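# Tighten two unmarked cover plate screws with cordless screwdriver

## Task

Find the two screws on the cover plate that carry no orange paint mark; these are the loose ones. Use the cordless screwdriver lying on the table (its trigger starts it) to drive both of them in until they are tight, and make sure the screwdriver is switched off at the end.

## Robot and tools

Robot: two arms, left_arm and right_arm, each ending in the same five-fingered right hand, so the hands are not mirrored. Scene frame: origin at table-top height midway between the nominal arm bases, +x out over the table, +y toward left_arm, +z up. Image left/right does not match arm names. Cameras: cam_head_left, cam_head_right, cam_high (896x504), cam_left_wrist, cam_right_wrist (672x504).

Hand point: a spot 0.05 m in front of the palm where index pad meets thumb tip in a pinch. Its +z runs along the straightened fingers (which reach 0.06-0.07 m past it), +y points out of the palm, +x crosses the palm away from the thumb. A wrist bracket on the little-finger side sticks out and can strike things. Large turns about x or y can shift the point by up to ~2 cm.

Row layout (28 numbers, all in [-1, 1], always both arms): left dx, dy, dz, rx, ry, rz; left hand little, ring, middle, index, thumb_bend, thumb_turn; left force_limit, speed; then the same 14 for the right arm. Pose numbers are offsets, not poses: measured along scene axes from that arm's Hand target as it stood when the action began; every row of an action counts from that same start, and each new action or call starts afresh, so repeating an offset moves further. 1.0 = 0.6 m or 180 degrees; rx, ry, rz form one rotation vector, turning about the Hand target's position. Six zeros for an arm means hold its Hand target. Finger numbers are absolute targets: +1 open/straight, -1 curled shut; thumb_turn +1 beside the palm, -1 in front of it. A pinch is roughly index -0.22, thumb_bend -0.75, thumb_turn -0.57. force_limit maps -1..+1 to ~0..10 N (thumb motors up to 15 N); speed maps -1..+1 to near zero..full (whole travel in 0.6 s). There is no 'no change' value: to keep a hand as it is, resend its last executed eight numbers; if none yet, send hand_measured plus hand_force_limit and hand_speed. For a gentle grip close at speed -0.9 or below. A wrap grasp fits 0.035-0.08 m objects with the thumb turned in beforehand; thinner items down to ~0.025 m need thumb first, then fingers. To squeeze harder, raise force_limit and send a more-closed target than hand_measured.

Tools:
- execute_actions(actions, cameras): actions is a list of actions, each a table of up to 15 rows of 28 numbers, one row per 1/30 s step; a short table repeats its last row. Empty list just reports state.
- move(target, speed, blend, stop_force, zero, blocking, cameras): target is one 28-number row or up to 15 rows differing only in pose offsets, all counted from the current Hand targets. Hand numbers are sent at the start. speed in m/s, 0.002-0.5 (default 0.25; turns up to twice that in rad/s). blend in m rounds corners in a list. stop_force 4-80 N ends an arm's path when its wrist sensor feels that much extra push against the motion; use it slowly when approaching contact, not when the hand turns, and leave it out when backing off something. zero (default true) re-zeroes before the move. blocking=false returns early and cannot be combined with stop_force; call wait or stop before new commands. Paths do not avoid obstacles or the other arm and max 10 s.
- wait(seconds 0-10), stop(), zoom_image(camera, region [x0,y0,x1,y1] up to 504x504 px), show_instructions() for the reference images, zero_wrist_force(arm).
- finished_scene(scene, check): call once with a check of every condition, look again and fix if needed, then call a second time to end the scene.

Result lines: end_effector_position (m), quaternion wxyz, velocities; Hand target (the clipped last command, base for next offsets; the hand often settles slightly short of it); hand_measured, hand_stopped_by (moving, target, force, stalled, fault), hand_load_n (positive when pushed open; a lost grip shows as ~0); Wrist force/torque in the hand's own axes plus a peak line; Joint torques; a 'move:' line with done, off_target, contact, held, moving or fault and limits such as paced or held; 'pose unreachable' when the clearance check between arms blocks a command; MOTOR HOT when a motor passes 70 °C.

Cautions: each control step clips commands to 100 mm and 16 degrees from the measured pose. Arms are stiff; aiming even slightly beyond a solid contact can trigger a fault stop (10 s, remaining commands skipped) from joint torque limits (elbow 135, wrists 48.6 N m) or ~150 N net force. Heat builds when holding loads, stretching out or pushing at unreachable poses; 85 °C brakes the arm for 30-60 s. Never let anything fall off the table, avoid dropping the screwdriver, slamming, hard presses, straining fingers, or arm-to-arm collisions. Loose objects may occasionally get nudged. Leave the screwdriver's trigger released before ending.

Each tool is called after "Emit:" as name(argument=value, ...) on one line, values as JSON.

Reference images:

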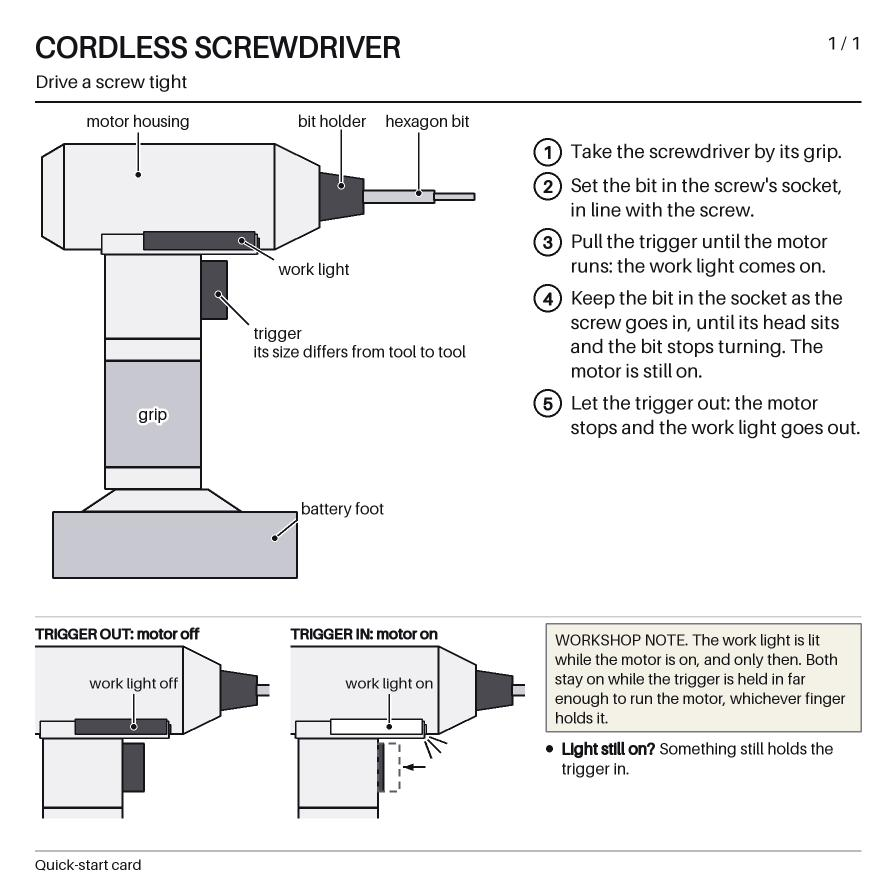

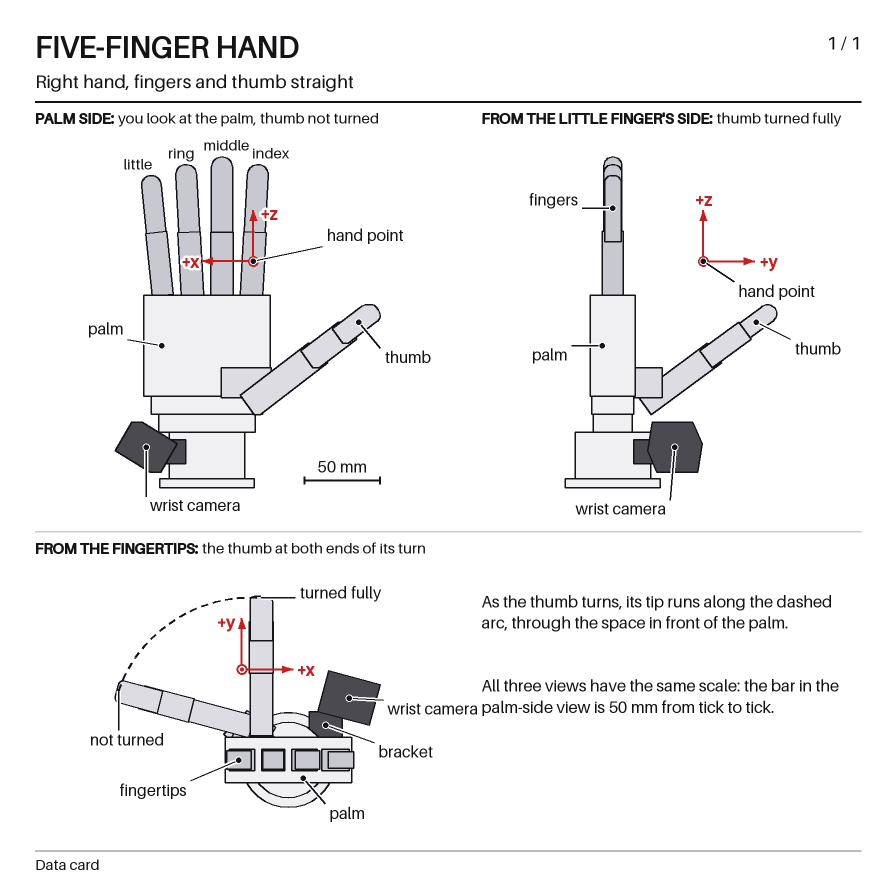

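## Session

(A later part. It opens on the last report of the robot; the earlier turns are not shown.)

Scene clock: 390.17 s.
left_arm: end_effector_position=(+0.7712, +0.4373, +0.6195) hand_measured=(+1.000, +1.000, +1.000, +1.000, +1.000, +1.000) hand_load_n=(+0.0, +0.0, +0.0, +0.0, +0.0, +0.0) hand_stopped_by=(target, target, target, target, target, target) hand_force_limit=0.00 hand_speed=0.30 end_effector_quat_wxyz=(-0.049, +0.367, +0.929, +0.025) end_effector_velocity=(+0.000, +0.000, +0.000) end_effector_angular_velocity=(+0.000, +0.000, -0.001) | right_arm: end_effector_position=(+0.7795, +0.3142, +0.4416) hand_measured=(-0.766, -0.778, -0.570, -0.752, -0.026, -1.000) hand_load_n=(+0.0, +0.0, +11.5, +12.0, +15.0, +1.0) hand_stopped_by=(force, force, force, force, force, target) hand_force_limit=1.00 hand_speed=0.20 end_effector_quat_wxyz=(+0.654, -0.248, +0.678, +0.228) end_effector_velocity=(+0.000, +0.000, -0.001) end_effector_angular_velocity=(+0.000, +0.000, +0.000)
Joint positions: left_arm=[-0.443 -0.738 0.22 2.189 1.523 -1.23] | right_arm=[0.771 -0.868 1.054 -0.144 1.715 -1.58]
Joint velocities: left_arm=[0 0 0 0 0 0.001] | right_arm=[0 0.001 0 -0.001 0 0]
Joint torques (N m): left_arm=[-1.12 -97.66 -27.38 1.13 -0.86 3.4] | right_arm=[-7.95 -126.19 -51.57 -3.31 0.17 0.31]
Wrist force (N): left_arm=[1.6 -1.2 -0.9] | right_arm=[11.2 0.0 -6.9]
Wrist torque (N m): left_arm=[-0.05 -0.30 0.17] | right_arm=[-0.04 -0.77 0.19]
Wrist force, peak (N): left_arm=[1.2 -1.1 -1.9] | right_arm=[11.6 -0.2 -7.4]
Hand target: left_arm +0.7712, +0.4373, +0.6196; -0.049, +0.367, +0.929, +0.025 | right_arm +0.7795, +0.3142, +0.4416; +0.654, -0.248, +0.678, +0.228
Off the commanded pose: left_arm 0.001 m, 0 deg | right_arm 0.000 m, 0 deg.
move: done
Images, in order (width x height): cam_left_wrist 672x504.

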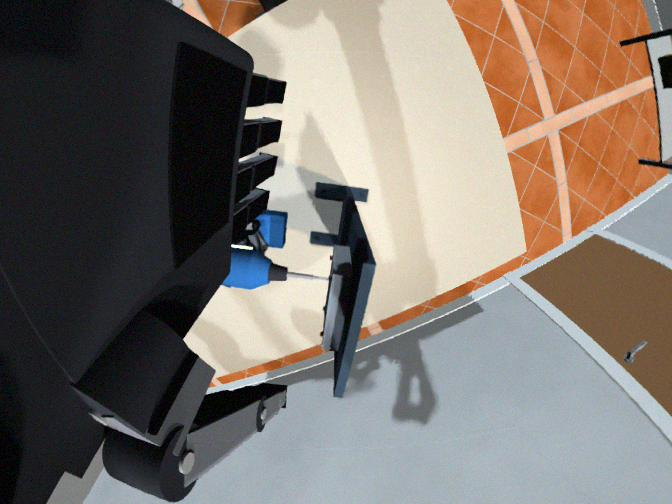

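Emit:
move(target=[0,0,0,0,0,0,1,1,1,1,1,1,0,0.3,-0.00863,-0.01021,0.0005,0,0,0,-1,-1,-0.97,-0.95,-0.97,-1,1,0.2], speed=0.04, cameras=["cam_left_wrist"])

Emit:
zoom_image(camera="cam_left_wrist", region=[300, 258, 342, 300])

Emit:
move(target=[[0,0,0,0,0,0,1,1,1,1,1,1,0,0.3,0.00613,0.00892,0,0,0,0,-1,-1,-0.97,-0.95,-0.97,-1,1,0.2],[0,0,0,0,0,0,1,1,1,1,1,1,0,0.3,0.0115,0.0167,0,0,0,0,-1,-1,-0.97,-0.95,-0.97,-1,1,0.2]], speed=[0.03,0.004], stop_force=5, zero=true, cameras=["cam_left_wrist"])

Emit:
zoom_image(camera="cam_left_wrist", region=[300, 258, 342, 300])

Scene clock: 391.17 s.
left_arm: end_effector_position=(+0.7712, +0.4373, +0.6196) hand_measured=(+1.000, +1.000, +1.000, +1.000, +1.000, +1.000) hand_load_n=(+0.0, +0.0, +0.0, +0.0, -0.5, +0.0) hand_stopped_by=(target, target, target, target, target, target) hand_force_limit=0.00 hand_speed=0.30 end_effector_quat_wxyz=(-0.049, +0.367, +0.929, +0.025) end_effector_velocity=(+0.000, +0.000, +0.000) end_effector_angular_velocity=(+0.000, -0.001, -0.001) | right_arm: end_effector_position=(+0.7743, +0.3080, +0.4420) hand_measured=(-0.766, -0.778, -0.570, -0.752, -0.026, -1.000) hand_load_n=(+0.0, +0.0, +11.5, +11.5, +15.0, +1.5) hand_stopped_by=(force, force, force, force, force, target) hand_force_limit=1.00 hand_speed=0.20 end_effector_quat_wxyz=(+0.654, -0.248, +0.678, +0.228) end_effector_velocity=(+0.001, +0.001, +0.002) end_effector_angular_velocity=(+0.002, -0.001, +0.000)
Joint positions: left_arm=[-0.443 -0.738 0.22 2.189 1.523 -1.23] | right_arm=[0.771 -0.883 1.079 -0.154 1.715 -1.58]
Joint velocities: left_arm=[0 0 0 -0.001 0 0] | right_arm=[0 0 -0.003 0 0 0]
Joint torques (N m): left_arm=[-1.39 -106.43 -21.81 0.65 -1.56 3.59] | right_arm=[-13.19 -108.28 -57.71 -3.14 -1.4 -0.37]
Wrist force (N): left_arm=[1.7 -0.8 -0.8] | right_arm=[11.1 0.6 0.5]
Wrist torque (N m): left_arm=[0.00 -0.33 0.20] | right_arm=[-0.11 -0.55 0.16]
Wrist force, peak (N): left_arm=[1.6 -1.4 -0.8] | right_arm=[11.7 -0.1 -7.2]
Hand target: left_arm +0.7712, +0.4373, +0.6196; -0.049, +0.367, +0.929, +0.025 | right_arm +0.7744, +0.3080, +0.4419; +0.654, -0.248, +0.678, +0.228
Off the commanded pose: left_arm 0.000 m, 0 deg | right_arm 0.000 m, 0 deg.
move: done
Images, in order (width x height): cam_left_wrist 672x504.

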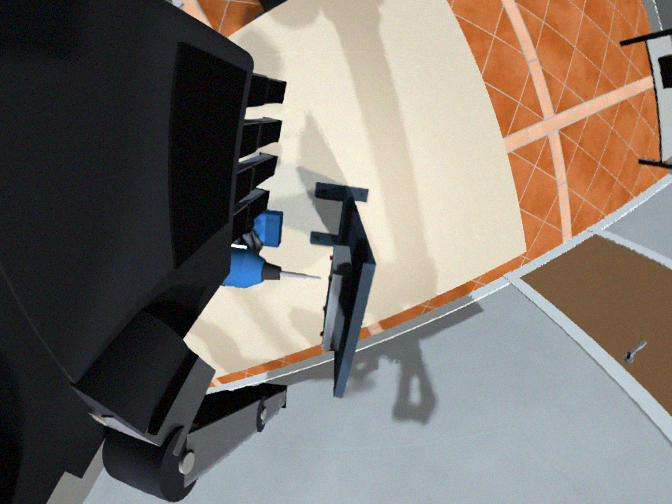

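Scaled by 12.000 from the camera's 672x504 image, which has a finer 960x720 frame.

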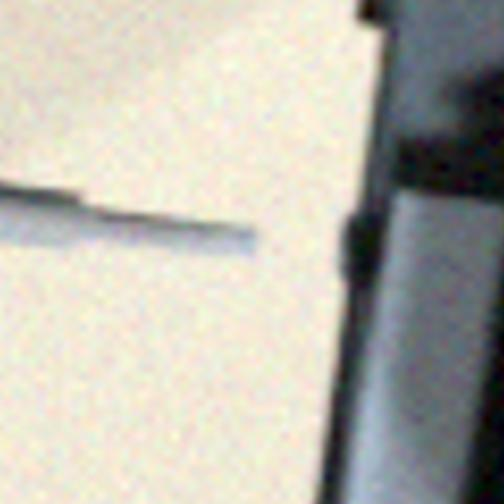

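Scene clock: 392.80 s.
left_arm: end_effector_position=(+0.7712, +0.4373, +0.6196) hand_measured=(+1.000, +1.000, +1.000, +1.000, +1.000, +1.000) hand_load_n=(+0.0, +0.0, +0.0, +0.0, +0.0, +0.0) hand_stopped_by=(target, target, target, target, target, target) hand_force_limit=0.00 hand_speed=0.30 end_effector_quat_wxyz=(-0.049, +0.367, +0.929, +0.025) end_effector_velocity=(-0.001, -0.001, +0.001) end_effector_angular_velocity=(+0.000, +0.000, -0.001) | right_arm: end_effector_position=(+0.7788, +0.3146, +0.4419) hand_measured=(-0.766, -0.778, -0.570, -0.752, -0.026, -1.000) hand_load_n=(+0.0, +0.0, +11.5, +11.5, +15.0, +1.5) hand_stopped_by=(force, force, force, force, force, target) hand_force_limit=1.00 hand_speed=0.20 end_effector_quat_wxyz=(+0.654, -0.248, +0.678, +0.228) end_effector_velocity=(+0.000, +0.000, +0.000) end_effector_angular_velocity=(+0.000, +0.000, +0.000)
Joint positions: left_arm=[-0.443 -0.738 0.22 2.189 1.523 -1.23] | right_arm=[0.772 -0.868 1.053 -0.143 1.716 -1.58]
Joint velocities: left_arm=[-0.001 -0.001 0 0 0 0] | right_arm=[0 0 0 0 0 0]
Joint torques (N m): left_arm=[-6.79 -105.2 -23.85 2.09 -1.61 3.91] | right_arm=[-2.66 -127.91 -46.54 -6.65 -0.09 0.78]
Wrist force (N): left_arm=[1.6 -1.2 -0.5] | right_arm=[11.7 -0.1 -5.0]
Wrist torque (N m): left_arm=[-0.07 -0.33 0.18] | right_arm=[-0.04 -0.74 0.21]
Wrist force, peak (N): left_arm=[1.8 -1.4 -0.5] | right_arm=[12.0 -1.6 -10.4]
Hand target: left_arm +0.7712, +0.4373, +0.6196; -0.049, +0.367, +0.929, +0.025 | right_arm +0.7789, +0.3146, +0.4419; +0.654, -0.248, +0.678, +0.228
Off the commanded pose: left_arm 0.000 m, 0 deg | right_arm 0.004 m, 0 deg.
move: contact (right_arm); path passed 1 of 2 targets
Images, in order (width x height): cam_left_wrist 672x504.

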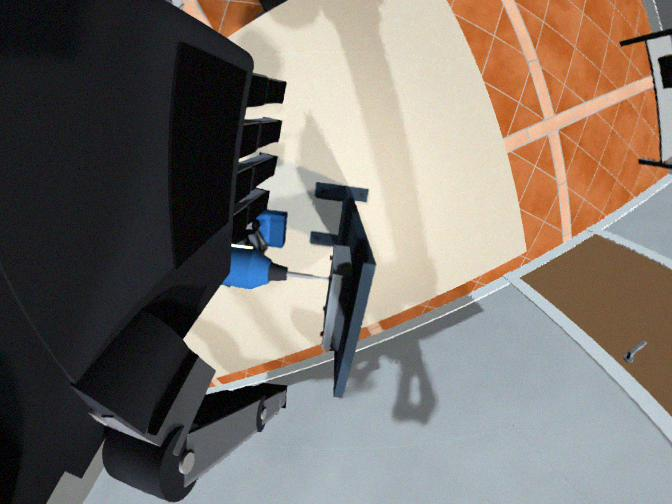

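Scaled by 12.000 from the camera's 672x504 image, which has a finer 960x720 frame.

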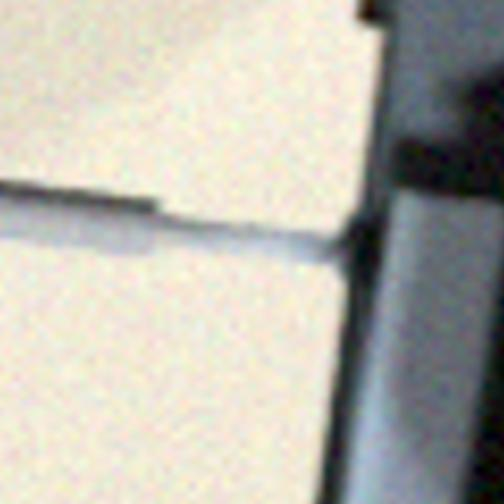

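Emit:
move(target=[[0,0,0,0,0,0,1,1,1,1,1,1,0,0.3,-0.00116,-0.00081,0.0001,0,0,0,-1,-1,-0.97,-0.95,-0.97,-1,1,0.2],[0,0,0,0,0,0,1,1,1,1,1,1,0,0.3,0.00336,0.00578,0.0001,0,0,0,-1,-1,-0.97,-0.95,-0.97,-1,1,0.2]], speed=[0.01,0.004], stop_force=5, zero=false, cameras=[])

Emit:
move(target=[[-0.1,0.1,-0.03,-0.09,-0.1,0,1,1,1,1,1,1,0,0.3,0,0,0,0,0,0,-1,-1,-0.97,-0.95,-0.97,-1,1,0.2],[-0.1595,0.109,-0.1125,-0.1894,-0.2032,0,1,1,1,1,1,1,0,0.3,0,0,0,0,0,0,-1,-1,-0.97,-0.95,-0.97,-1,1,0.2],[-0.0708,0.046,-0.1545,-0.1894,-0.2032,0,1,1,1,1,1,1,0,0.3,0,0,0,0,0,0,-1,-1,-0.97,-0.95,-0.97,-1,1,0.2]], blend=[0.03,0.02,0], speed=0.2, cameras=["cam_left_wrist"])

Emit:
zoom_image(camera="cam_left_wrist", region=[316, 226, 358, 268])

Scene clock: 394.27 s.
left_arm: end_effector_position=(+0.7712, +0.4373, +0.6196) hand_measured=(+1.000, +1.000, +1.000, +1.000, +1.000, +1.000) hand_load_n=(+0.0, +0.0, +0.0, +0.0, +0.0, +0.0) hand_stopped_by=(target, target, target, target, target, target) hand_force_limit=0.00 hand_speed=0.30 end_effector_quat_wxyz=(-0.049, +0.367, +0.929, +0.025) end_effector_velocity=(+0.000, -0.001, +0.000) end_effector_angular_velocity=(+0.000, -0.001, +0.000) | right_arm: end_effector_position=(+0.7787, +0.3147, +0.4421) hand_measured=(-0.766, -0.778, -0.570, -0.752, -0.026, -1.000) hand_load_n=(+0.0, +0.0, +11.0, +11.5, +15.0, +1.5) hand_stopped_by=(force, force, force, force, force, target) hand_force_limit=1.00 hand_speed=0.20 end_effector_quat_wxyz=(+0.654, -0.248, +0.678, +0.228) end_effector_velocity=(+0.000, +0.000, +0.001) end_effector_angular_velocity=(+0.002, -0.002, +0.000)
Joint positions: left_arm=[-0.443 -0.738 0.22 2.189 1.523 -1.23] | right_arm=[0.772 -0.868 1.053 -0.143 1.716 -1.58]
Joint velocities: left_arm=[-0.001 0 0 -0.001 0 0] | right_arm=[0 -0.001 0 -0.002 0 0]
Joint torques (N m): left_arm=[-11.14 -105.06 -25.13 3.41 -1.62 3.75] | right_arm=[-6.49 -128.4 -45.37 -6.97 0.16 0.74]
Wrist force (N): left_arm=[1.7 -1.0 -0.9] | right_arm=[11.3 0.2 -4.6]
Wrist torque (N m): left_arm=[-0.02 -0.32 0.19] | right_arm=[-0.05 -0.69 0.18]
Wrist force, peak (N): left_arm=[1.7 -1.5 -0.5] | right_arm=[11.4 -1.2 -10.3]
Hand target: left_arm +0.7712, +0.4373, +0.6196; -0.049, +0.367, +0.929, +0.025 | right_arm +0.7787, +0.3147, +0.4421; +0.654, -0.248, +0.678, +0.228
Off the commanded pose: left_arm 0.000 m, 0 deg | right_arm 0.004 m, 0 deg.
move: contact (right_arm); path passed 1 of 2 targets
No camera images: "cameras" was empty.

Scene clock: 397.27 s.
left_arm: end_effector_position=(+0.7287, +0.4649, +0.5276) hand_measured=(+1.000, +1.000, +1.000, +1.000, +1.000, +1.000) hand_load_n=(+0.0, +0.0, +0.0, +0.0, +0.0, +0.0) hand_stopped_by=(target, target, target, target, target, target) hand_force_limit=0.00 hand_speed=0.30 end_effector_quat_wxyz=(+0.348, +0.338, +0.864, -0.131) end_effector_velocity=(+0.000, +0.000, +0.000) end_effector_angular_velocity=(+0.001, +0.000, +0.000) | right_arm: end_effector_position=(+0.7787, +0.3147, +0.4421) hand_measured=(-0.766, -0.778, -0.570, -0.752, -0.026, -1.000) hand_load_n=(+0.0, +0.0, +11.0, +11.5, +15.0, +1.5) hand_stopped_by=(force, force, force, force, force, target) hand_force_limit=1.00 hand_speed=0.20 end_effector_quat_wxyz=(+0.654, -0.248, +0.678, +0.228) end_effector_velocity=(+0.000, +0.000, -0.001) end_effector_angular_velocity=(+0.000, +0.001, +0.000)
Joint positions: left_arm=[-0.315 -1.35 1.353 0.858 1.877 -1.221] | right_arm=[0.772 -0.868 1.053 -0.143 1.716 -1.58]
Joint velocities: left_arm=[0 0 0 0 -0.001 0.001] | right_arm=[0 0.001 0 0 0 0]
Joint torques (N m): left_arm=[-0.07 -46.44 -31.77 5.08 2.29 3.46] | right_arm=[-13.85 -127.41 -51.07 -4.19 -0.23 0.54]
Wrist force (N): left_arm=[-0.4 -0.2 -0.8] | right_arm=[11.3 0.2 -4.1]
Wrist torque (N m): left_arm=[0.01 0.09 -0.02] | right_arm=[-0.05 -0.66 0.19]
Wrist force, peak (N): left_arm=[1.6 -1.3 -0.9] | right_arm=[11.8 -0.1 -4.6]
Hand target: left_arm +0.7287, +0.4649, +0.5275; +0.348, +0.338, +0.864, -0.131 | right_arm +0.7787, +0.3147, +0.4421; +0.654, -0.248, +0.678, +0.228
Off the commanded pose: left_arm 0.001 m, 0 deg | right_arm 0.000 m, 0 deg.
move: done
Images, in order (width x height): cam_left_wrist 672x504.

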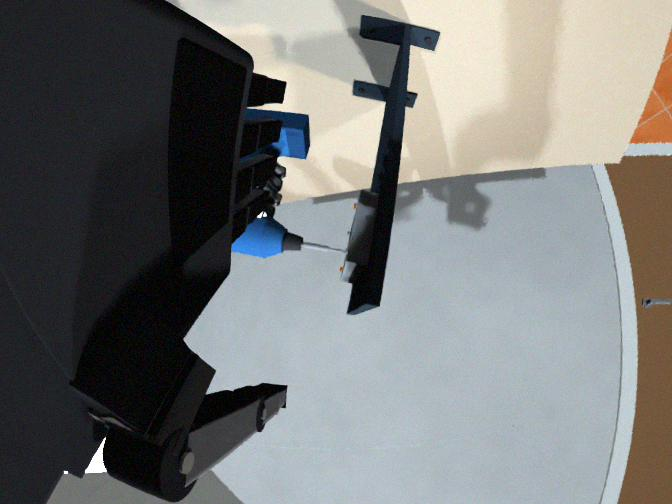

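Scaled by 12.000 from the camera's 672x504 image, which has a finer 960x720 frame.

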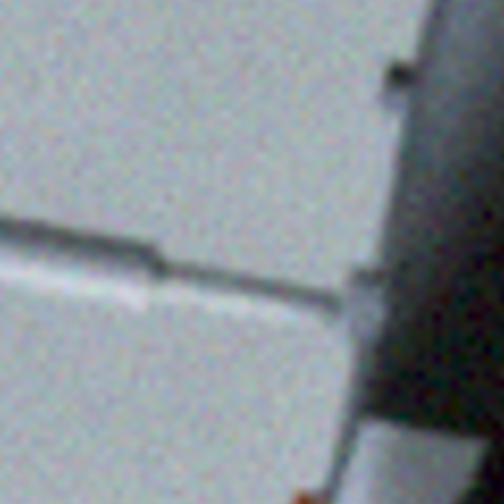

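Emit:
move(target=[[0,0,0,0,0,0,1,1,1,1,1,1,0,0.3,-0.00048,-0.00129,-0.001,0,0,0,-1,-1,-0.97,-0.95,-0.97,-1,1,0.2],[0,0,0,0,0,0,1,1,1,1,1,1,0,0.3,0.00404,0.0053,-0.001,0,0,0,-1,-1,-0.97,-0.95,-0.97,-1,1,0.2]], speed=[0.01,0.004], stop_force=5, zero=false, cameras=[])

Emit:
move(target=[[0,0,0,0,0,0,1,1,1,1,1,1,0,0.3,-0.00102,-0.0009,0,0,0,0,-1,-1,-0.97,-0.95,-0.97,-1,1,0.2],[0,0,0,0,0,0,1,1,1,1,1,1,0,0.3,0.0035,0.00569,0,0,0,0,-1,-1,-0.97,-0.95,-0.97,-1,1,0.2]], speed=[0.01,0.004], stop_force=5, zero=false, cameras=["cam_left_wrist"])

Emit:
zoom_image(camera="cam_left_wrist", region=[316, 226, 358, 268])

Scene clock: 398.70 s.
left_arm: end_effector_position=(+0.7287, +0.4649, +0.5275) hand_measured=(+1.000, +1.000, +1.000, +1.000, +1.000, +1.000) hand_load_n=(+0.0, +0.0, +0.0, +0.0, +0.0, +0.0) hand_stopped_by=(target, target, target, target, target, target) hand_force_limit=0.00 hand_speed=0.30 end_effector_quat_wxyz=(+0.348, +0.338, +0.864, -0.131) end_effector_velocity=(+0.000, +0.000, +0.000) end_effector_angular_velocity=(+0.001, +0.000, +0.000) | right_arm: end_effector_position=(+0.7790, +0.3145, +0.4416) hand_measured=(-0.766, -0.778, -0.570, -0.752, -0.026, -1.000) hand_load_n=(+0.0, +0.0, +11.0, +12.0, +15.0, +1.5) hand_stopped_by=(force, force, force, force, force, target) hand_force_limit=1.00 hand_speed=0.20 end_effector_quat_wxyz=(+0.654, -0.248, +0.678, +0.228) end_effector_velocity=(+0.000, +0.000, -0.001) end_effector_angular_velocity=(-0.001, +0.000, +0.000)
Joint positions: left_arm=[-0.315 -1.35 1.353 0.858 1.877 -1.221] | right_arm=[0.772 -0.868 1.054 -0.144 1.716 -1.58]
Joint velocities: left_arm=[0 0 0 0 -0.001 0] | right_arm=[0 0.001 0 0 0 0]
Joint torques (N m): left_arm=[9.27 -35.1 -30.32 4.54 2.32 3.83] | right_arm=[-2.12 -130.3 -46.76 -7.02 -0.04 0.34]
Wrist force (N): left_arm=[-0.2 -0.2 -0.6] | right_arm=[12.0 1.5 -2.4]
Wrist torque (N m): left_arm=[0.00 0.05 -0.01] | right_arm=[-0.16 -0.53 0.13]
Wrist force, peak (N): left_arm=[-0.6 -0.5 -1.1] | right_arm=[12.0 -1.3 -12.6]
Hand target: left_arm +0.7287, +0.4649, +0.5275; +0.348, +0.338, +0.864, -0.131 | right_arm +0.7790, +0.3145, +0.4416; +0.654, -0.248, +0.678, +0.228
Off the commanded pose: left_arm 0.000 m, 0 deg | right_arm 0.004 m, 0 deg.
move: contact (right_arm); path passed 1 of 2 targets
No camera images: "cameras" was empty.

Scene clock: 399.83 s.
left_arm: end_effector_position=(+0.7287, +0.4649, +0.5275) hand_measured=(+1.000, +1.000, +1.000, +1.000, +1.000, +1.000) hand_load_n=(+0.0, +0.5, +0.0, +0.0, +0.0, +0.0) hand_stopped_by=(target, target, target, target, target, target) hand_force_limit=0.00 hand_speed=0.30 end_effector_quat_wxyz=(+0.348, +0.338, +0.864, -0.131) end_effector_velocity=(+0.000, +0.000, -0.001) end_effector_angular_velocity=(+0.000, +0.002, +0.000) | right_arm: end_effector_position=(+0.7790, +0.3149, +0.4416) hand_measured=(-0.766, -0.778, -0.570, -0.752, -0.026, -1.000) hand_load_n=(+0.0, +0.0, +11.0, +11.5, +15.0, +1.5) hand_stopped_by=(force, force, force, force, force, target) hand_force_limit=1.00 hand_speed=0.20 end_effector_quat_wxyz=(+0.654, -0.248, +0.678, +0.228) end_effector_velocity=(+0.000, +0.000, +0.001) end_effector_angular_velocity=(+0.001, -0.001, +0.000)
Joint positions: left_arm=[-0.315 -1.35 1.353 0.858 1.877 -1.221] | right_arm=[0.772 -0.867 1.053 -0.144 1.716 -1.58]
Joint velocities: left_arm=[0 0.001 0 0.001 0 -0.001] | right_arm=[0 0 0 0 0 0]
Joint torques (N m): left_arm=[8.16 -36.76 -33.83 4.03 2.02 4.09] | right_arm=[-1.75 -129.96 -49.16 -6.49 -0.63 0.57]
Wrist force (N): left_arm=[-0.3 -0.4 -1.0] | right_arm=[13.0 1.1 -4.2]
Wrist torque (N m): left_arm=[-0.01 0.07 -0.02] | right_arm=[-0.09 -0.57 0.15]
Wrist force, peak (N): left_arm=[-0.1 0.2 -1.1] | right_arm=[15.9 -2.9 -16.6]
Hand target: left_arm +0.7287, +0.4649, +0.5275; +0.348, +0.338, +0.864, -0.131 | right_arm +0.7790, +0.3148, +0.4416; +0.654, -0.248, +0.678, +0.228
Off the commanded pose: left_arm 0.000 m, 0 deg | right_arm 0.004 m, 0 deg.
move: contact (right_arm); path passed 1 of 2 targets
Images, in order (width x height): cam_left_wrist 672x504.

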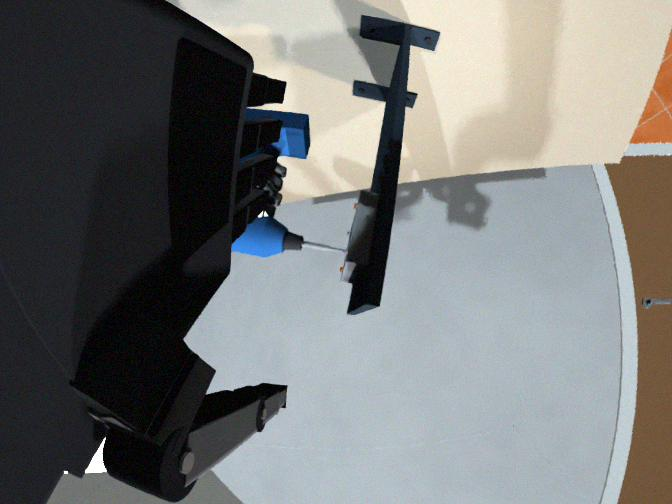

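Scaled by 12.000 from the camera's 672x504 image, which has a finer 960x720 frame.

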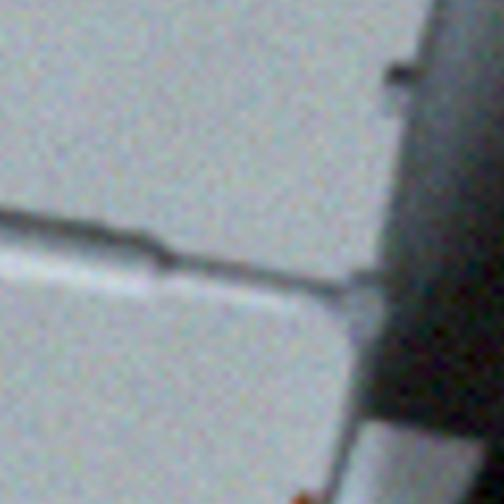

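Emit:
move(target=[[0,0,0,0,0,0,1,1,1,1,1,1,0,0.3,-0.00075,-0.0011,-0.0004,0,0,0,-1,-1,-0.97,-0.95,-0.97,-1,1,0.2],[0,0,0,0,0,0,1,1,1,1,1,1,0,0.3,0.00377,0.00549,-0.0004,0,0,0,-1,-1,-0.97,-0.95,-0.97,-1,1,0.2]], speed=[0.01,0.004], stop_force=5, zero=false, cameras=[])

Emit:
move(target=[[0,0,0,0,0,0,1,1,1,1,1,1,0,0.3,-0.00034,-0.00139,0,0,0,0,-1,-1,-0.97,-0.95,-0.97,-1,1,0.2],[0,0,0,0,0,0,1,1,1,1,1,1,0,0.3,0.00418,0.0052,0,0,0,0,-1,-1,-0.97,-0.95,-0.97,-1,1,0.2]], speed=[0.01,0.004], stop_force=5, zero=false, cameras=[])

Scene clock: 401.40 s.
left_arm: end_effector_position=(+0.7287, +0.4649, +0.5275) hand_measured=(+1.000, +1.000, +1.000, +1.000, +1.000, +1.000) hand_load_n=(+0.0, +0.0, +0.0, +0.0, +0.0, +0.0) hand_stopped_by=(target, target, target, target, target, target) hand_force_limit=0.00 hand_speed=0.30 end_effector_quat_wxyz=(+0.348, +0.338, +0.864, -0.131) end_effector_velocity=(+0.000, +0.000, +0.000) end_effector_angular_velocity=(-0.001, +0.001, +0.001) | right_arm: end_effector_position=(+0.7791, +0.3149, +0.4414) hand_measured=(-0.766, -0.778, -0.570, -0.752, -0.026, -1.000) hand_load_n=(+0.0, +0.0, +11.0, +12.0, +15.0, +1.5) hand_stopped_by=(force, force, force, force, force, target) hand_force_limit=1.00 hand_speed=0.20 end_effector_quat_wxyz=(+0.654, -0.248, +0.678, +0.228) end_effector_velocity=(+0.000, +0.000, +0.000) end_effector_angular_velocity=(+0.000, +0.000, +0.000)
Joint positions: left_arm=[-0.315 -1.35 1.353 0.858 1.877 -1.221] | right_arm=[0.772 -0.867 1.053 -0.144 1.716 -1.58]
Joint velocities: left_arm=[0 0 0 0 0 -0.001] | right_arm=[0 0 0 0 0 0]
Joint torques (N m): left_arm=[7.77 -36.8 -37.13 2.96 1.66 3.53] | right_arm=[-5.56 -127.64 -49.32 -6.79 0.44 0.6]
Wrist force (N): left_arm=[-0.3 -0.2 -0.8] | right_arm=[13.8 0.5 -8.8]
Wrist torque (N m): left_arm=[0.01 0.08 -0.01] | right_arm=[-0.01 -0.67 0.19]
Wrist force, peak (N): left_arm=[-0.4 0.0 -1.1] | right_arm=[14.6 -3.0 -17.0]
Hand target: left_arm +0.7287, +0.4649, +0.5275; +0.348, +0.338, +0.864, -0.131 | right_arm +0.7791, +0.3149, +0.4414; +0.654, -0.248, +0.678, +0.228
Off the commanded pose: left_arm 0.000 m, 0 deg | right_arm 0.004 m, 0 deg.
move: contact (right_arm); path passed 1 of 2 targets
No camera images: "cameras" was empty.

Scene clock: 402.50 s.
left_arm: end_effector_position=(+0.7287, +0.4649, +0.5275) hand_measured=(+1.000, +1.000, +1.000, +1.000, +1.000, +1.000) hand_load_n=(+0.0, +0.0, +0.5, +0.0, +0.0, +0.0) hand_stopped_by=(target, target, target, target, target, target) hand_force_limit=0.00 hand_speed=0.30 end_effector_quat_wxyz=(+0.348, +0.338, +0.864, -0.131) end_effector_velocity=(+0.000, +0.001, -0.001) end_effector_angular_velocity=(-0.001, +0.002, +0.003) | right_arm: end_effector_position=(+0.7795, +0.3147, +0.4415) hand_measured=(-0.766, -0.778, -0.570, -0.752, -0.026, -1.000) hand_load_n=(+0.0, +0.0, +10.5, +12.0, +15.0, +1.0) hand_stopped_by=(force, force, force, force, force, target) hand_force_limit=1.00 hand_speed=0.20 end_effector_quat_wxyz=(+0.654, -0.248, +0.677, +0.228) end_effector_velocity=(+0.000, +0.000, +0.002) end_effector_angular_velocity=(+0.002, -0.001, +0.000)
Joint positions: left_arm=[-0.315 -1.35 1.353 0.858 1.877 -1.221] | right_arm=[0.772 -0.867 1.053 -0.144 1.716 -1.58]
Joint velocities: left_arm=[0.001 0 0 0 0 -0.002] | right_arm=[0 -0.001 0 -0.002 0 0.001]
Joint torques (N m): left_arm=[7.26 -34.16 -39.97 2.29 1.43 3.62] | right_arm=[-4.04 -127.98 -50.24 -6.59 0.34 -0.24]
Wrist force (N): left_arm=[-0.4 -0.3 -0.9] | right_arm=[13.5 1.3 -8.6]
Wrist torque (N m): left_arm=[0.00 0.10 -0.02] | right_arm=[-0.17 -0.55 0.09]
Wrist force, peak (N): left_arm=[-0.6 -0.3 -0.9] | right_arm=[16.1 -2.4 -20.9]
Hand target: left_arm +0.7287, +0.4649, +0.5275; +0.348, +0.338, +0.864, -0.131 | right_arm +0.7795, +0.3147, +0.4415; +0.654, -0.248, +0.677, +0.228
Off the commanded pose: left_arm 0.000 m, 0 deg | right_arm 0.004 m, 0 deg.
move: contact (right_arm); path passed 1 of 2 targets
No camera images: "cameras" was empty.

Emit:
move(target=[[0,0,0,0,0,0,1,1,1,1,1,1,0,0.3,-0.00183,-0.00177,0.0001,0,0,0,-1,-1,-0.97,-0.95,-0.97,-1,1,0.2],[0,0,0,0,0,0,1,1,1,1,1,1,0,0.3,0.00242,0.00441,0.0001,0,0,0,-1,-1,-0.97,-0.95,-0.97,-1,1,0.2]], speed=[0.01,0.003], stop_force=4, zero=false, cameras=[])

Emit:
move(target=[[0,0,0,0,0,0,1,1,1,1,1,1,0,0.3,-0.00142,-0.00206,-0.0003,0,0,0,-1,-1,-0.97,-0.95,-0.97,-1,1,0.2],[0,0,0,0,0,0,1,1,1,1,1,1,0,0.3,0.00283,0.00412,-0.0003,0,0,0,-1,-1,-0.97,-0.95,-0.97,-1,1,0.2]], speed=[0.01,0.003], stop_force=4, zero=false, cameras=[])

Scene clock: 404.57 s.
left_arm: end_effector_position=(+0.7287, +0.4649, +0.5275) hand_measured=(+1.000, +1.000, +1.000, +1.000, +1.000, +1.000) hand_load_n=(+0.0, +0.0, +0.0, +0.0, +0.0, +0.0) hand_stopped_by=(target, target, target, target, target, target) hand_force_limit=0.00 hand_speed=0.30 end_effector_quat_wxyz=(+0.348, +0.338, +0.864, -0.131) end_effector_velocity=(+0.000, +0.001, +0.000) end_effector_angular_velocity=(-0.001, +0.000, +0.002) | right_arm: end_effector_position=(+0.7789, +0.3145, +0.4416) hand_measured=(-0.766, -0.778, -0.570, -0.752, -0.026, -1.000) hand_load_n=(+0.0, +0.0, +11.5, +11.5, +15.0, +1.5) hand_stopped_by=(force, force, force, force, force, target) hand_force_limit=1.00 hand_speed=0.20 end_effector_quat_wxyz=(+0.654, -0.248, +0.677, +0.228) end_effector_velocity=(-0.001, +0.000, +0.002) end_effector_angular_velocity=(+0.001, -0.001, +0.000)
Joint positions: left_arm=[-0.315 -1.35 1.353 0.858 1.877 -1.221] | right_arm=[0.772 -0.868 1.054 -0.144 1.716 -1.58]
Joint velocities: left_arm=[0.002 0 0 0 0 0] | right_arm=[0 -0.002 0 0.001 0 0]
Joint torques (N m): left_arm=[5.66 -35.9 -43.25 1.72 0.71 4.04] | right_arm=[-7.43 -129.7 -46.53 -6.72 1.54 0.48]
Wrist force (N): left_arm=[-0.4 0.1 -1.0] | right_arm=[12.6 1.3 -2.2]
Wrist torque (N m): left_arm=[0.07 0.10 -0.01] | right_arm=[-0.14 -0.64 0.16]
Wrist force, peak (N): left_arm=[-0.2 -0.2 -1.4] | right_arm=[15.4 0.1 -11.8]
Hand target: left_arm +0.7287, +0.4649, +0.5275; +0.348, +0.338, +0.864, -0.131 | right_arm +0.7790, +0.3145, +0.4416; +0.654, -0.248, +0.677, +0.228
Off the commanded pose: left_arm 0.000 m, 0 deg | right_arm 0.003 m, 0 deg.
move: contact (right_arm); path passed 1 of 2 targets
No camera images: "cameras" was empty.

Scene clock: 406.27 s.
left_arm: end_effector_position=(+0.7287, +0.4649, +0.5275) hand_measured=(+1.000, +1.000, +1.000, +1.000, +1.000, +1.000) hand_load_n=(+0.0, +0.0, +0.0, +0.0, +0.0, +0.0) hand_stopped_by=(target, target, target, target, target, target) hand_force_limit=0.00 hand_speed=0.30 end_effector_quat_wxyz=(+0.348, +0.338, +0.864, -0.131) end_effector_velocity=(+0.000, +0.001, +0.001) end_effector_angular_velocity=(+0.000, -0.001, +0.000) | right_arm: end_effector_position=(+0.7791, +0.3144, +0.4414) hand_measured=(-0.766, -0.778, -0.570, -0.752, -0.026, -1.000) hand_load_n=(+0.0, +0.0, +11.5, +11.5, +15.0, +1.5) hand_stopped_by=(force, force, force, force, force, target) hand_force_limit=1.00 hand_speed=0.20 end_effector_quat_wxyz=(+0.654, -0.248, +0.677, +0.228) end_effector_velocity=(+0.000, +0.000, +0.001) end_effector_angular_velocity=(+0.000, +0.000, +0.000)
Joint positions: left_arm=[-0.315 -1.35 1.353 0.858 1.877 -1.221] | right_arm=[0.772 -0.868 1.054 -0.145 1.716 -1.58]
Joint velocities: left_arm=[0.001 -0.001 0 0 0 0.001] | right_arm=[0 -0.001 0 0.001 0 0]
Joint torques (N m): left_arm=[7.54 -35.24 -45.93 0.85 0.21 3.87] | right_arm=[-9.45 -127.38 -46.64 -6.49 -0.59 0.16]
Wrist force (N): left_arm=[-0.2 -0.1 -0.7] | right_arm=[12.3 1.0 -3.0]
Wrist torque (N m): left_arm=[0.02 0.06 -0.01] | right_arm=[-0.13 -0.65 0.16]
Wrist force, peak (N): left_arm=[-0.2 -0.6 -1.1] | right_arm=[11.6 0.5 -5.6]
Hand target: left_arm +0.7287, +0.4649, +0.5275; +0.348, +0.338, +0.864, -0.131 | right_arm +0.7791, +0.3144, +0.4414; +0.654, -0.248, +0.677, +0.228
Off the commanded pose: left_arm 0.000 m, 0 deg | right_arm 0.003 m, 0 deg.
move: contact (right_arm); path passed 1 of 2 targets
No camera images: "cameras" was empty.

Emit:
move(target=[0,0,0,0,0,0,1,1,1,1,1,1,0,0.3,0.00189,0.00275,0,0,0,0,-1,-1,-0.97,-0.95,-0.97,-1,1,0.2], speed=0.003, stop_force=7, zero=false, cameras=[])

Emit:
move(target=[[0,0,0,0,0,0,1,1,1,1,1,1,0,0.3,-0.00183,-0.00177,-0.0002,0,0,0,-1,-1,-0.97,-0.95,-0.97,-1,1,0.2],[0,0,0,0,0,0,1,1,1,1,1,1,0,0.3,0.00242,0.00441,-0.0002,0,0,0,-1,-1,-0.97,-0.95,-0.97,-1,1,0.2]], speed=[0.01,0.003], stop_force=4, zero=false, cameras=["cam_left_wrist"])

Emit:
zoom_image(camera="cam_left_wrist", region=[316, 226, 358, 268])

Scene clock: 407.47 s.
left_arm: end_effector_position=(+0.7287, +0.4649, +0.5275) hand_measured=(+1.000, +1.000, +1.000, +1.000, +1.000, +1.000) hand_load_n=(+0.0, +0.0, +0.0, +0.0, -0.5, +0.0) hand_stopped_by=(target, target, target, target, target, target) hand_force_limit=0.00 hand_speed=0.30 end_effector_quat_wxyz=(+0.348, +0.338, +0.864, -0.131) end_effector_velocity=(+0.000, +0.000, +0.000) end_effector_angular_velocity=(+0.000, +0.000, +0.000) | right_arm: end_effector_position=(+0.7794, +0.3147, +0.4415) hand_measured=(-0.766, -0.778, -0.570, -0.752, -0.026, -1.000) hand_load_n=(+0.0, +0.0, +11.0, +12.0, +15.0, +1.0) hand_stopped_by=(force, force, force, force, force, target) hand_force_limit=1.00 hand_speed=0.20 end_effector_quat_wxyz=(+0.654, -0.248, +0.677, +0.228) end_effector_velocity=(+0.000, +0.000, +0.001) end_effector_angular_velocity=(+0.001, +0.000, +0.000)
Joint positions: left_arm=[-0.315 -1.35 1.353 0.858 1.877 -1.221] | right_arm=[0.772 -0.867 1.053 -0.144 1.716 -1.58]
Joint velocities: left_arm=[0 0 0 0 0 0] | right_arm=[0 -0.001 0 0 0 0]
Joint torques (N m): left_arm=[6.92 -36.26 -48.33 0.16 0.21 4.18] | right_arm=[-7.38 -128.68 -50.58 -7.12 0.82 0.22]
Wrist force (N): left_arm=[-0.3 -0.3 -0.9] | right_arm=[15.0 0.6 -11.1]
Wrist torque (N m): left_arm=[0.00 0.07 -0.01] | right_arm=[-0.07 -0.68 0.17]
Wrist force, peak (N): left_arm=[-0.2 0.0 -1.2] | right_arm=[16.1 -2.0 -17.7]
Hand target: left_arm +0.7287, +0.4649, +0.5275; +0.348, +0.338, +0.864, -0.131 | right_arm +0.7794, +0.3147, +0.4415; +0.654, -0.248, +0.677, +0.228
Off the commanded pose: left_arm 0.000 m, 0 deg | right_arm 0.002 m, 0 deg.
move: contact (right_arm)
No camera images: "cameras" was empty.

Scene clock: 409.17 s.
left_arm: end_effector_position=(+0.7287, +0.4649, +0.5275) hand_measured=(+1.000, +1.000, +1.000, +1.000, +1.000, +1.000) hand_load_n=(+0.0, +0.0, +0.0, +0.0, +0.0, +0.0) hand_stopped_by=(target, target, target, target, target, target) hand_force_limit=0.00 hand_speed=0.30 end_effector_quat_wxyz=(+0.348, +0.338, +0.864, -0.131) end_effector_velocity=(+0.000, +0.000, +0.001) end_effector_angular_velocity=(+0.001, -0.002, -0.002) | right_arm: end_effector_position=(+0.7791, +0.3149, +0.4414) hand_measured=(-0.766, -0.778, -0.570, -0.752, -0.026, -1.000) hand_load_n=(+0.0, +0.0, +11.0, +12.0, +15.0, +1.0) hand_stopped_by=(force, force, force, force, force, target) hand_force_limit=1.00 hand_speed=0.20 end_effector_quat_wxyz=(+0.654, -0.248, +0.677, +0.228) end_effector_velocity=(+0.000, +0.000, -0.001) end_effector_angular_velocity=(-0.001, +0.001, +0.000)
Joint positions: left_arm=[-0.315 -1.35 1.353 0.858 1.877 -1.221] | right_arm=[0.772 -0.867 1.053 -0.144 1.716 -1.58]
Joint velocities: left_arm=[0 -0.001 0 0 0 0.002] | right_arm=[0 0.001 0 0 0 0]
Joint torques (N m): left_arm=[1.91 -38.84 -49.56 -0.37 0.6 3.8] | right_arm=[3.31 -128.81 -48.64 -6.56 -0.33 0.69]
Wrist force (N): left_arm=[-0.5 -0.2 -0.8] | right_arm=[13.6 0.1 -8.5]
Wrist torque (N m): left_arm=[0.01 0.10 -0.02] | right_arm=[-0.11 -0.70 0.17]
Wrist force, peak (N): left_arm=[-0.6 -0.5 -1.1] | right_arm=[14.8 -2.0 -14.8]
Hand target: left_arm +0.7287, +0.4649, +0.5275; +0.348, +0.338, +0.864, -0.131 | right_arm +0.7791, +0.3149, +0.4414; +0.654, -0.248, +0.677, +0.228
Off the commanded pose: left_arm 0.000 m, 0 deg | right_arm 0.003 m, 0 deg.
move: contact (right_arm); path passed 1 of 2 targets
Images, in order (width x height): cam_left_wrist 672x504.

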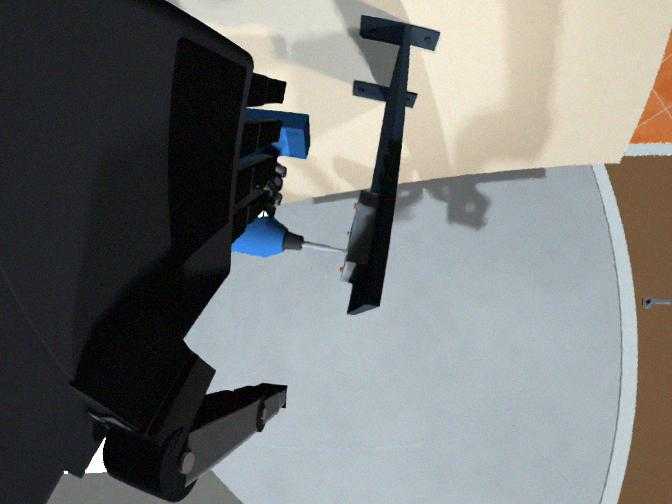

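Scaled by 12.000 from the camera's 672x504 image, which has a finer 960x720 frame.

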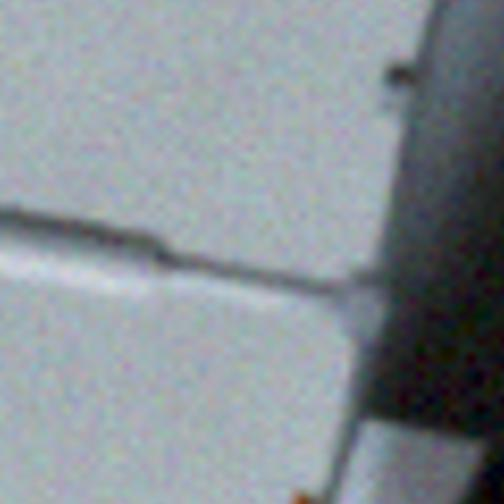

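Emit:
move(target=[[-0.0887,0.063,0.042,0,0,0,1,1,1,1,1,1,0,0.3,0,0,0,0,0,0,-1,-1,-0.97,-0.95,-0.97,-1,1,0.2],[-0.0287,0.053,0.132,0.09,0.1,0,1,1,1,1,1,1,0,0.3,0,0,0,0,0,0,-1,-1,-0.97,-0.95,-0.97,-1,1,0.2],[0.0708,-0.046,0.1545,0.1894,0.2032,0,1,1,1,1,1,1,0,0.3,0,0,0,0,0,0,-1,-1,-0.97,-0.95,-0.97,-1,1,0.2]], blend=[0.02,0.03,0], speed=0.2, cameras=["cam_left_wrist"])

Emit:
zoom_image(camera="cam_left_wrist", region=[300, 258, 342, 300])

Scene clock: 412.60 s.
left_arm: end_effector_position=(+0.7711, +0.4372, +0.6195) hand_measured=(+1.000, +1.000, +1.000, +1.000, +1.000, +1.000) hand_load_n=(+0.0, +0.0, +0.0, +0.0, +0.0, +0.0) hand_stopped_by=(target, target, target, target, target, target) hand_force_limit=0.00 hand_speed=0.30 end_effector_quat_wxyz=(-0.049, +0.367, +0.929, +0.026) end_effector_velocity=(+0.000, +0.001, -0.001) end_effector_angular_velocity=(+0.001, +0.001, +0.000) | right_arm: end_effector_position=(+0.7791, +0.3149, +0.4414) hand_measured=(-0.766, -0.778, -0.570, -0.752, -0.026, -1.000) hand_load_n=(+0.0, +0.0, +11.0, +12.0, +15.0, +1.5) hand_stopped_by=(force, force, force, force, force, target) hand_force_limit=1.00 hand_speed=0.20 end_effector_quat_wxyz=(+0.654, -0.248, +0.677, +0.228) end_effector_velocity=(+0.000, +0.000, -0.002) end_effector_angular_velocity=(-0.002, +0.001, +0.000)
Joint positions: left_arm=[-0.443 -0.739 0.222 2.187 1.522 -1.23] | right_arm=[0.772 -0.867 1.053 -0.144 1.716 -1.58]
Joint velocities: left_arm=[0.001 0.001 0 0 -0.001 0] | right_arm=[0 0.001 0 0.001 0 0]
Joint torques (N m): left_arm=[-0.73 -100.33 -26.82 1.13 -1.53 3.62] | right_arm=[-15.98 -127.29 -52.32 -4.36 -0.39 0.51]
Wrist force (N): left_arm=[1.1 -1.0 -0.9] | right_arm=[12.2 1.1 -4.7]
Wrist torque (N m): left_arm=[-0.02 -0.23 0.16] | right_arm=[-0.21 -0.62 0.11]
Wrist force, peak (N): left_arm=[2.1 -1.1 -0.9] | right_arm=[13.3 0.3 -8.7]
Hand target: left_arm +0.7711, +0.4372, +0.6196; -0.049, +0.367, +0.929, +0.026 | right_arm +0.7791, +0.3149, +0.4414; +0.654, -0.248, +0.677, +0.228
Off the commanded pose: left_arm 0.001 m, 0 deg | right_arm 0.000 m, 0 deg.
move: done
Images, in order (width x height): cam_left_wrist 672x504.

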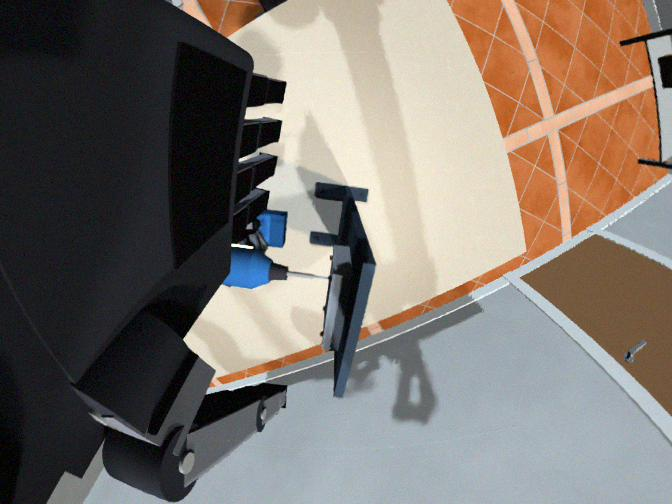

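Scaled by 12.000 from the camera's 672x504 image, which has a finer 960x720 frame.

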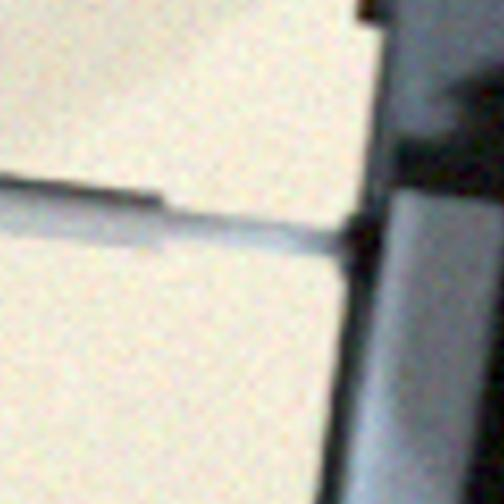

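Emit:
move(target=[[0,0,0,0,0,0,1,1,1,1,1,1,0,0.3,-0.00236,-0.00343,0.0005,0,0,0,-1,-1,-0.97,-0.95,-0.97,-1,1,0.2],[0,0,0,0,0,0,1,1,1,1,1,1,0,0.3,0.00236,0.00343,0.0005,0,0,0,-1,-1,-0.97,-0.95,-0.97,-1,1,0.2]], speed=[0.02,0.006], stop_force=6, zero=false, cameras=["cam_left_wrist"])

Emit:
zoom_image(camera="cam_left_wrist", region=[300, 258, 342, 300])

Scene clock: 416.87 s.
left_arm: end_effector_position=(+0.7711, +0.4372, +0.6196) hand_measured=(+1.000, +1.000, +1.000, +1.000, +1.000, +1.000) hand_load_n=(-0.5, -0.5, +0.0, +0.0, +0.0, +0.0) hand_stopped_by=(target, target, target, target, target, target) hand_force_limit=0.00 hand_speed=0.30 end_effector_quat_wxyz=(-0.049, +0.367, +0.929, +0.026) end_effector_velocity=(+0.000, +0.000, +0.000) end_effector_angular_velocity=(+0.000, -0.001, -0.001) | right_arm: end_effector_position=(+0.7790, +0.3145, +0.4417) hand_measured=(-0.766, -0.778, -0.570, -0.752, -0.026, -1.000) hand_load_n=(+0.0, +0.0, +11.0, +11.5, +15.0, +1.5) hand_stopped_by=(force, force, force, force, force, target) hand_force_limit=1.00 hand_speed=0.20 end_effector_quat_wxyz=(+0.654, -0.248, +0.677, +0.228) end_effector_velocity=(+0.000, +0.000, -0.001) end_effector_angular_velocity=(+0.000, +0.000, +0.000)
Joint positions: left_arm=[-0.443 -0.739 0.222 2.187 1.522 -1.23] | right_arm=[0.772 -0.868 1.054 -0.144 1.716 -1.58]
Joint velocities: left_arm=[0 0 0 -0.001 0 0.001] | right_arm=[0 0.001 0 -0.001 0 0]
Joint torques (N m): left_arm=[-14.33 -104.06 -22.21 1.55 -1.88 3.75] | right_arm=[-15.03 -127.52 -46.59 -6.23 -0.4 -0.14]
Wrist force (N): left_arm=[1.6 -0.8 -0.7] | right_arm=[11.1 0.4 -2.1]
Wrist torque (N m): left_arm=[-0.01 -0.31 0.19] | right_arm=[-0.09 -0.62 0.16]
Wrist force, peak (N): left_arm=[1.8 -1.4 -0.8] | right_arm=[11.4 -0.9 -12.4]
Hand target: left_arm +0.7711, +0.4372, +0.6196; -0.049, +0.367, +0.929, +0.026 | right_arm +0.7790, +0.3145, +0.4417; +0.654, -0.248, +0.677, +0.228
Off the commanded pose: left_arm 0.000 m, 0 deg | right_arm 0.003 m, 0 deg.
move: contact (right_arm); path passed 1 of 2 targets
Images, in order (width x height): cam_left_wrist 672x504.

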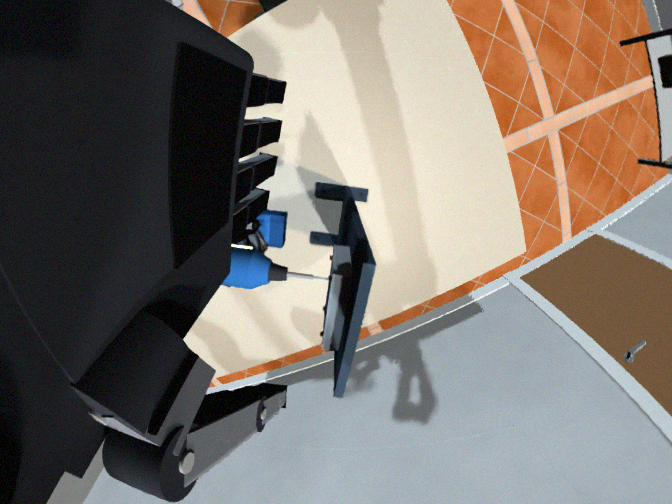

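Scaled by 12.000 from the camera's 672x504 image, which has a finer 960x720 frame.

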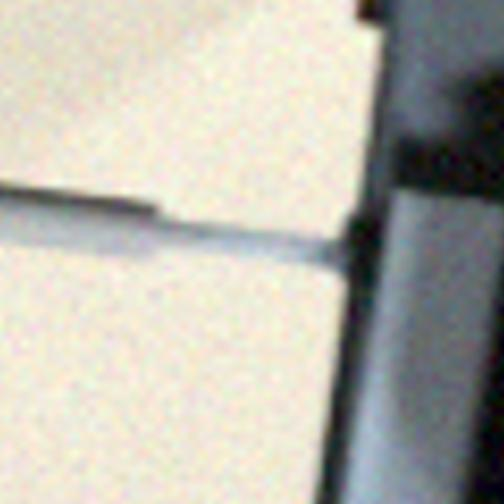

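Emit:
move(target=[[0,0,0,0,0,0,1,1,1,1,1,1,0,0.3,-0.00304,-0.00295,-0.0004,0,0,0,-1,-1,-0.97,-0.95,-0.97,-1,1,0.2],[0,0,0,0,0,0,1,1,1,1,1,1,0,0.3,0.00215,0.0046,-0.0004,0,0,0,-1,-1,-0.97,-0.95,-0.97,-1,1,0.2]], speed=[0.02,0.006], stop_force=6, zero=false, cameras=["cam_left_wrist"])

Emit:
zoom_image(camera="cam_left_wrist", region=[300, 258, 342, 300])

Scene clock: 418.87 s.
left_arm: end_effector_position=(+0.7711, +0.4372, +0.6196) hand_measured=(+1.000, +1.000, +1.000, +1.000, +1.000, +1.000) hand_load_n=(-0.5, +0.0, +0.0, +0.0, -0.5, +0.0) hand_stopped_by=(target, target, target, target, target, target) hand_force_limit=0.00 hand_speed=0.30 end_effector_quat_wxyz=(-0.049, +0.367, +0.929, +0.026) end_effector_velocity=(+0.000, +0.001, +0.000) end_effector_angular_velocity=(+0.000, +0.000, +0.003) | right_arm: end_effector_position=(+0.7788, +0.3151, +0.4414) hand_measured=(-0.766, -0.778, -0.570, -0.752, -0.026, -1.000) hand_load_n=(+0.0, +0.0, +11.5, +11.5, +15.0, +1.5) hand_stopped_by=(force, force, force, force, force, target) hand_force_limit=1.00 hand_speed=0.20 end_effector_quat_wxyz=(+0.654, -0.248, +0.677, +0.228) end_effector_velocity=(+0.000, +0.001, -0.001) end_effector_angular_velocity=(+0.000, +0.000, +0.000)
Joint positions: left_arm=[-0.443 -0.739 0.222 2.187 1.522 -1.23] | right_arm=[0.773 -0.867 1.053 -0.144 1.717 -1.58]
Joint velocities: left_arm=[0.001 0 0 0 0 -0.002] | right_arm=[0 0.001 0 -0.001 0 0]
Joint torques (N m): left_arm=[-9.91 -105.23 -26.19 2.4 -1.96 3.65] | right_arm=[-6.69 -129.03 -48.04 -6.9 -1.07 0.9]
Wrist force (N): left_arm=[1.6 -0.7 -0.3] | right_arm=[12.8 1.4 -2.7]
Wrist torque (N m): left_arm=[-0.04 -0.32 0.19] | right_arm=[-0.17 -0.55 0.14]
Wrist force, peak (N): left_arm=[2.0 -1.3 -0.3] | right_arm=[15.9 -3.1 -16.8]
Hand target: left_arm +0.7711, +0.4372, +0.6196; -0.049, +0.367, +0.929, +0.026 | right_arm +0.7788, +0.3150, +0.4415; +0.654, -0.248, +0.677, +0.228
Off the commanded pose: left_arm 0.000 m, 0 deg | right_arm 0.003 m, 0 deg.
move: contact (right_arm); path passed 1 of 2 targets
Images, in order (width x height): cam_left_wrist 672x504.

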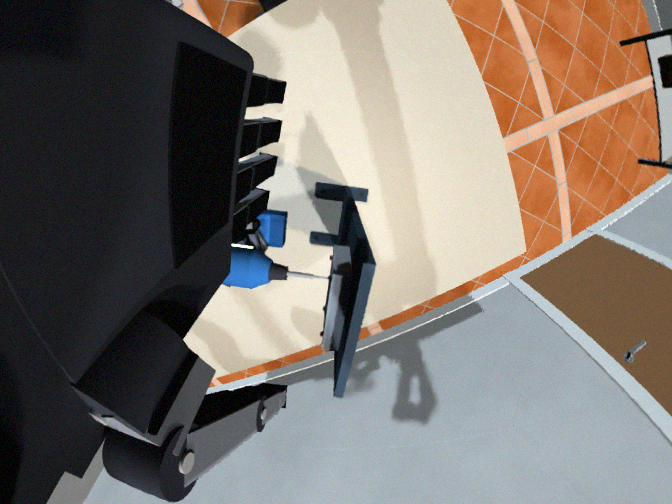

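Scaled by 12.000 from the camera's 672x504 image, which has a finer 960x720 frame.

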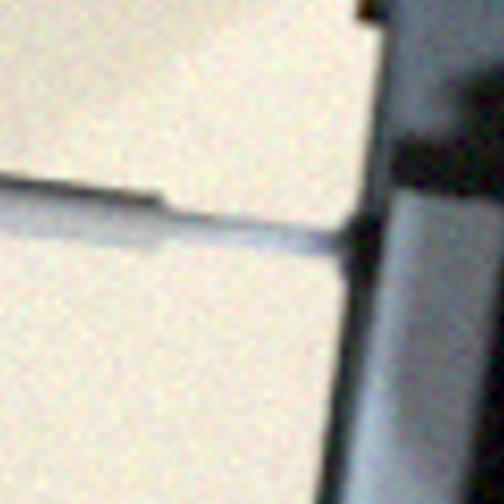

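Emit:
move(target=[[0,0,0,0,0,0,1,1,1,1,1,1,0,0.3,-0.00034,0.00024,-0.0006,0,0,0,-1,-1,-0.97,-0.95,-0.97,-1,1,0.2],[0,0,0,0,0,0,1,1,1,1,1,1,0,0.3,0.00155,0.00299,-0.0006,0,0,0,-1,-1,-0.97,-0.95,-0.97,-1,1,0.2]], speed=[0.004,0.003], stop_force=7, zero=true, cameras=[])

Scene clock: 420.33 s.
left_arm: end_effector_position=(+0.7711, +0.4372, +0.6196) hand_measured=(+1.000, +1.000, +1.000, +1.000, +1.000, +1.000) hand_load_n=(+0.0, +0.0, +0.0, +0.0, +0.0, +0.0) hand_stopped_by=(target, target, target, target, target, target) hand_force_limit=0.00 hand_speed=0.30 end_effector_quat_wxyz=(-0.049, +0.367, +0.929, +0.026) end_effector_velocity=(+0.000, +0.000, +0.000) end_effector_angular_velocity=(+0.000, +0.000, +0.000) | right_arm: end_effector_position=(+0.7788, +0.3154, +0.4411) hand_measured=(-0.766, -0.778, -0.570, -0.752, -0.026, -1.000) hand_load_n=(+0.0, +0.0, +11.0, +11.5, +15.5, +1.0) hand_stopped_by=(force, force, force, force, force, target) hand_force_limit=1.00 hand_speed=0.20 end_effector_quat_wxyz=(+0.654, -0.248, +0.677, +0.228) end_effector_velocity=(+0.000, +0.000, +0.002) end_effector_angular_velocity=(+0.002, -0.001, +0.000)
Joint positions: left_arm=[-0.443 -0.739 0.222 2.187 1.522 -1.23] | right_arm=[0.773 -0.866 1.052 -0.144 1.717 -1.58]
Joint velocities: left_arm=[0 0 0 0 0 0] | right_arm=[0 -0.002 0 0 0 0]
Joint torques (N m): left_arm=[-12.25 -105.78 -27.05 3.02 -1.29 3.64] | right_arm=[-14.94 -125.72 -52.36 -6.17 -0.33 1.17]
Wrist force (N): left_arm=[1.6 -1.3 -0.7] | right_arm=[14.1 0.7 -8.8]
Wrist torque (N m): left_arm=[-0.09 -0.31 0.17] | right_arm=[-0.14 -0.60 0.13]
Wrist force, peak (N): left_arm=[1.6 -1.3 -0.7] | right_arm=[15.3 -3.3 -19.1]
Hand target: left_arm +0.7711, +0.4372, +0.6196; -0.049, +0.367, +0.929, +0.026 | right_arm +0.7789, +0.3154, +0.4411; +0.654, -0.248, +0.677, +0.228
Off the commanded pose: left_arm 0.000 m, 0 deg | right_arm 0.002 m, 0 deg.
move: contact (right_arm); path passed 1 of 2 targets
No camera images: "cameras" was empty.


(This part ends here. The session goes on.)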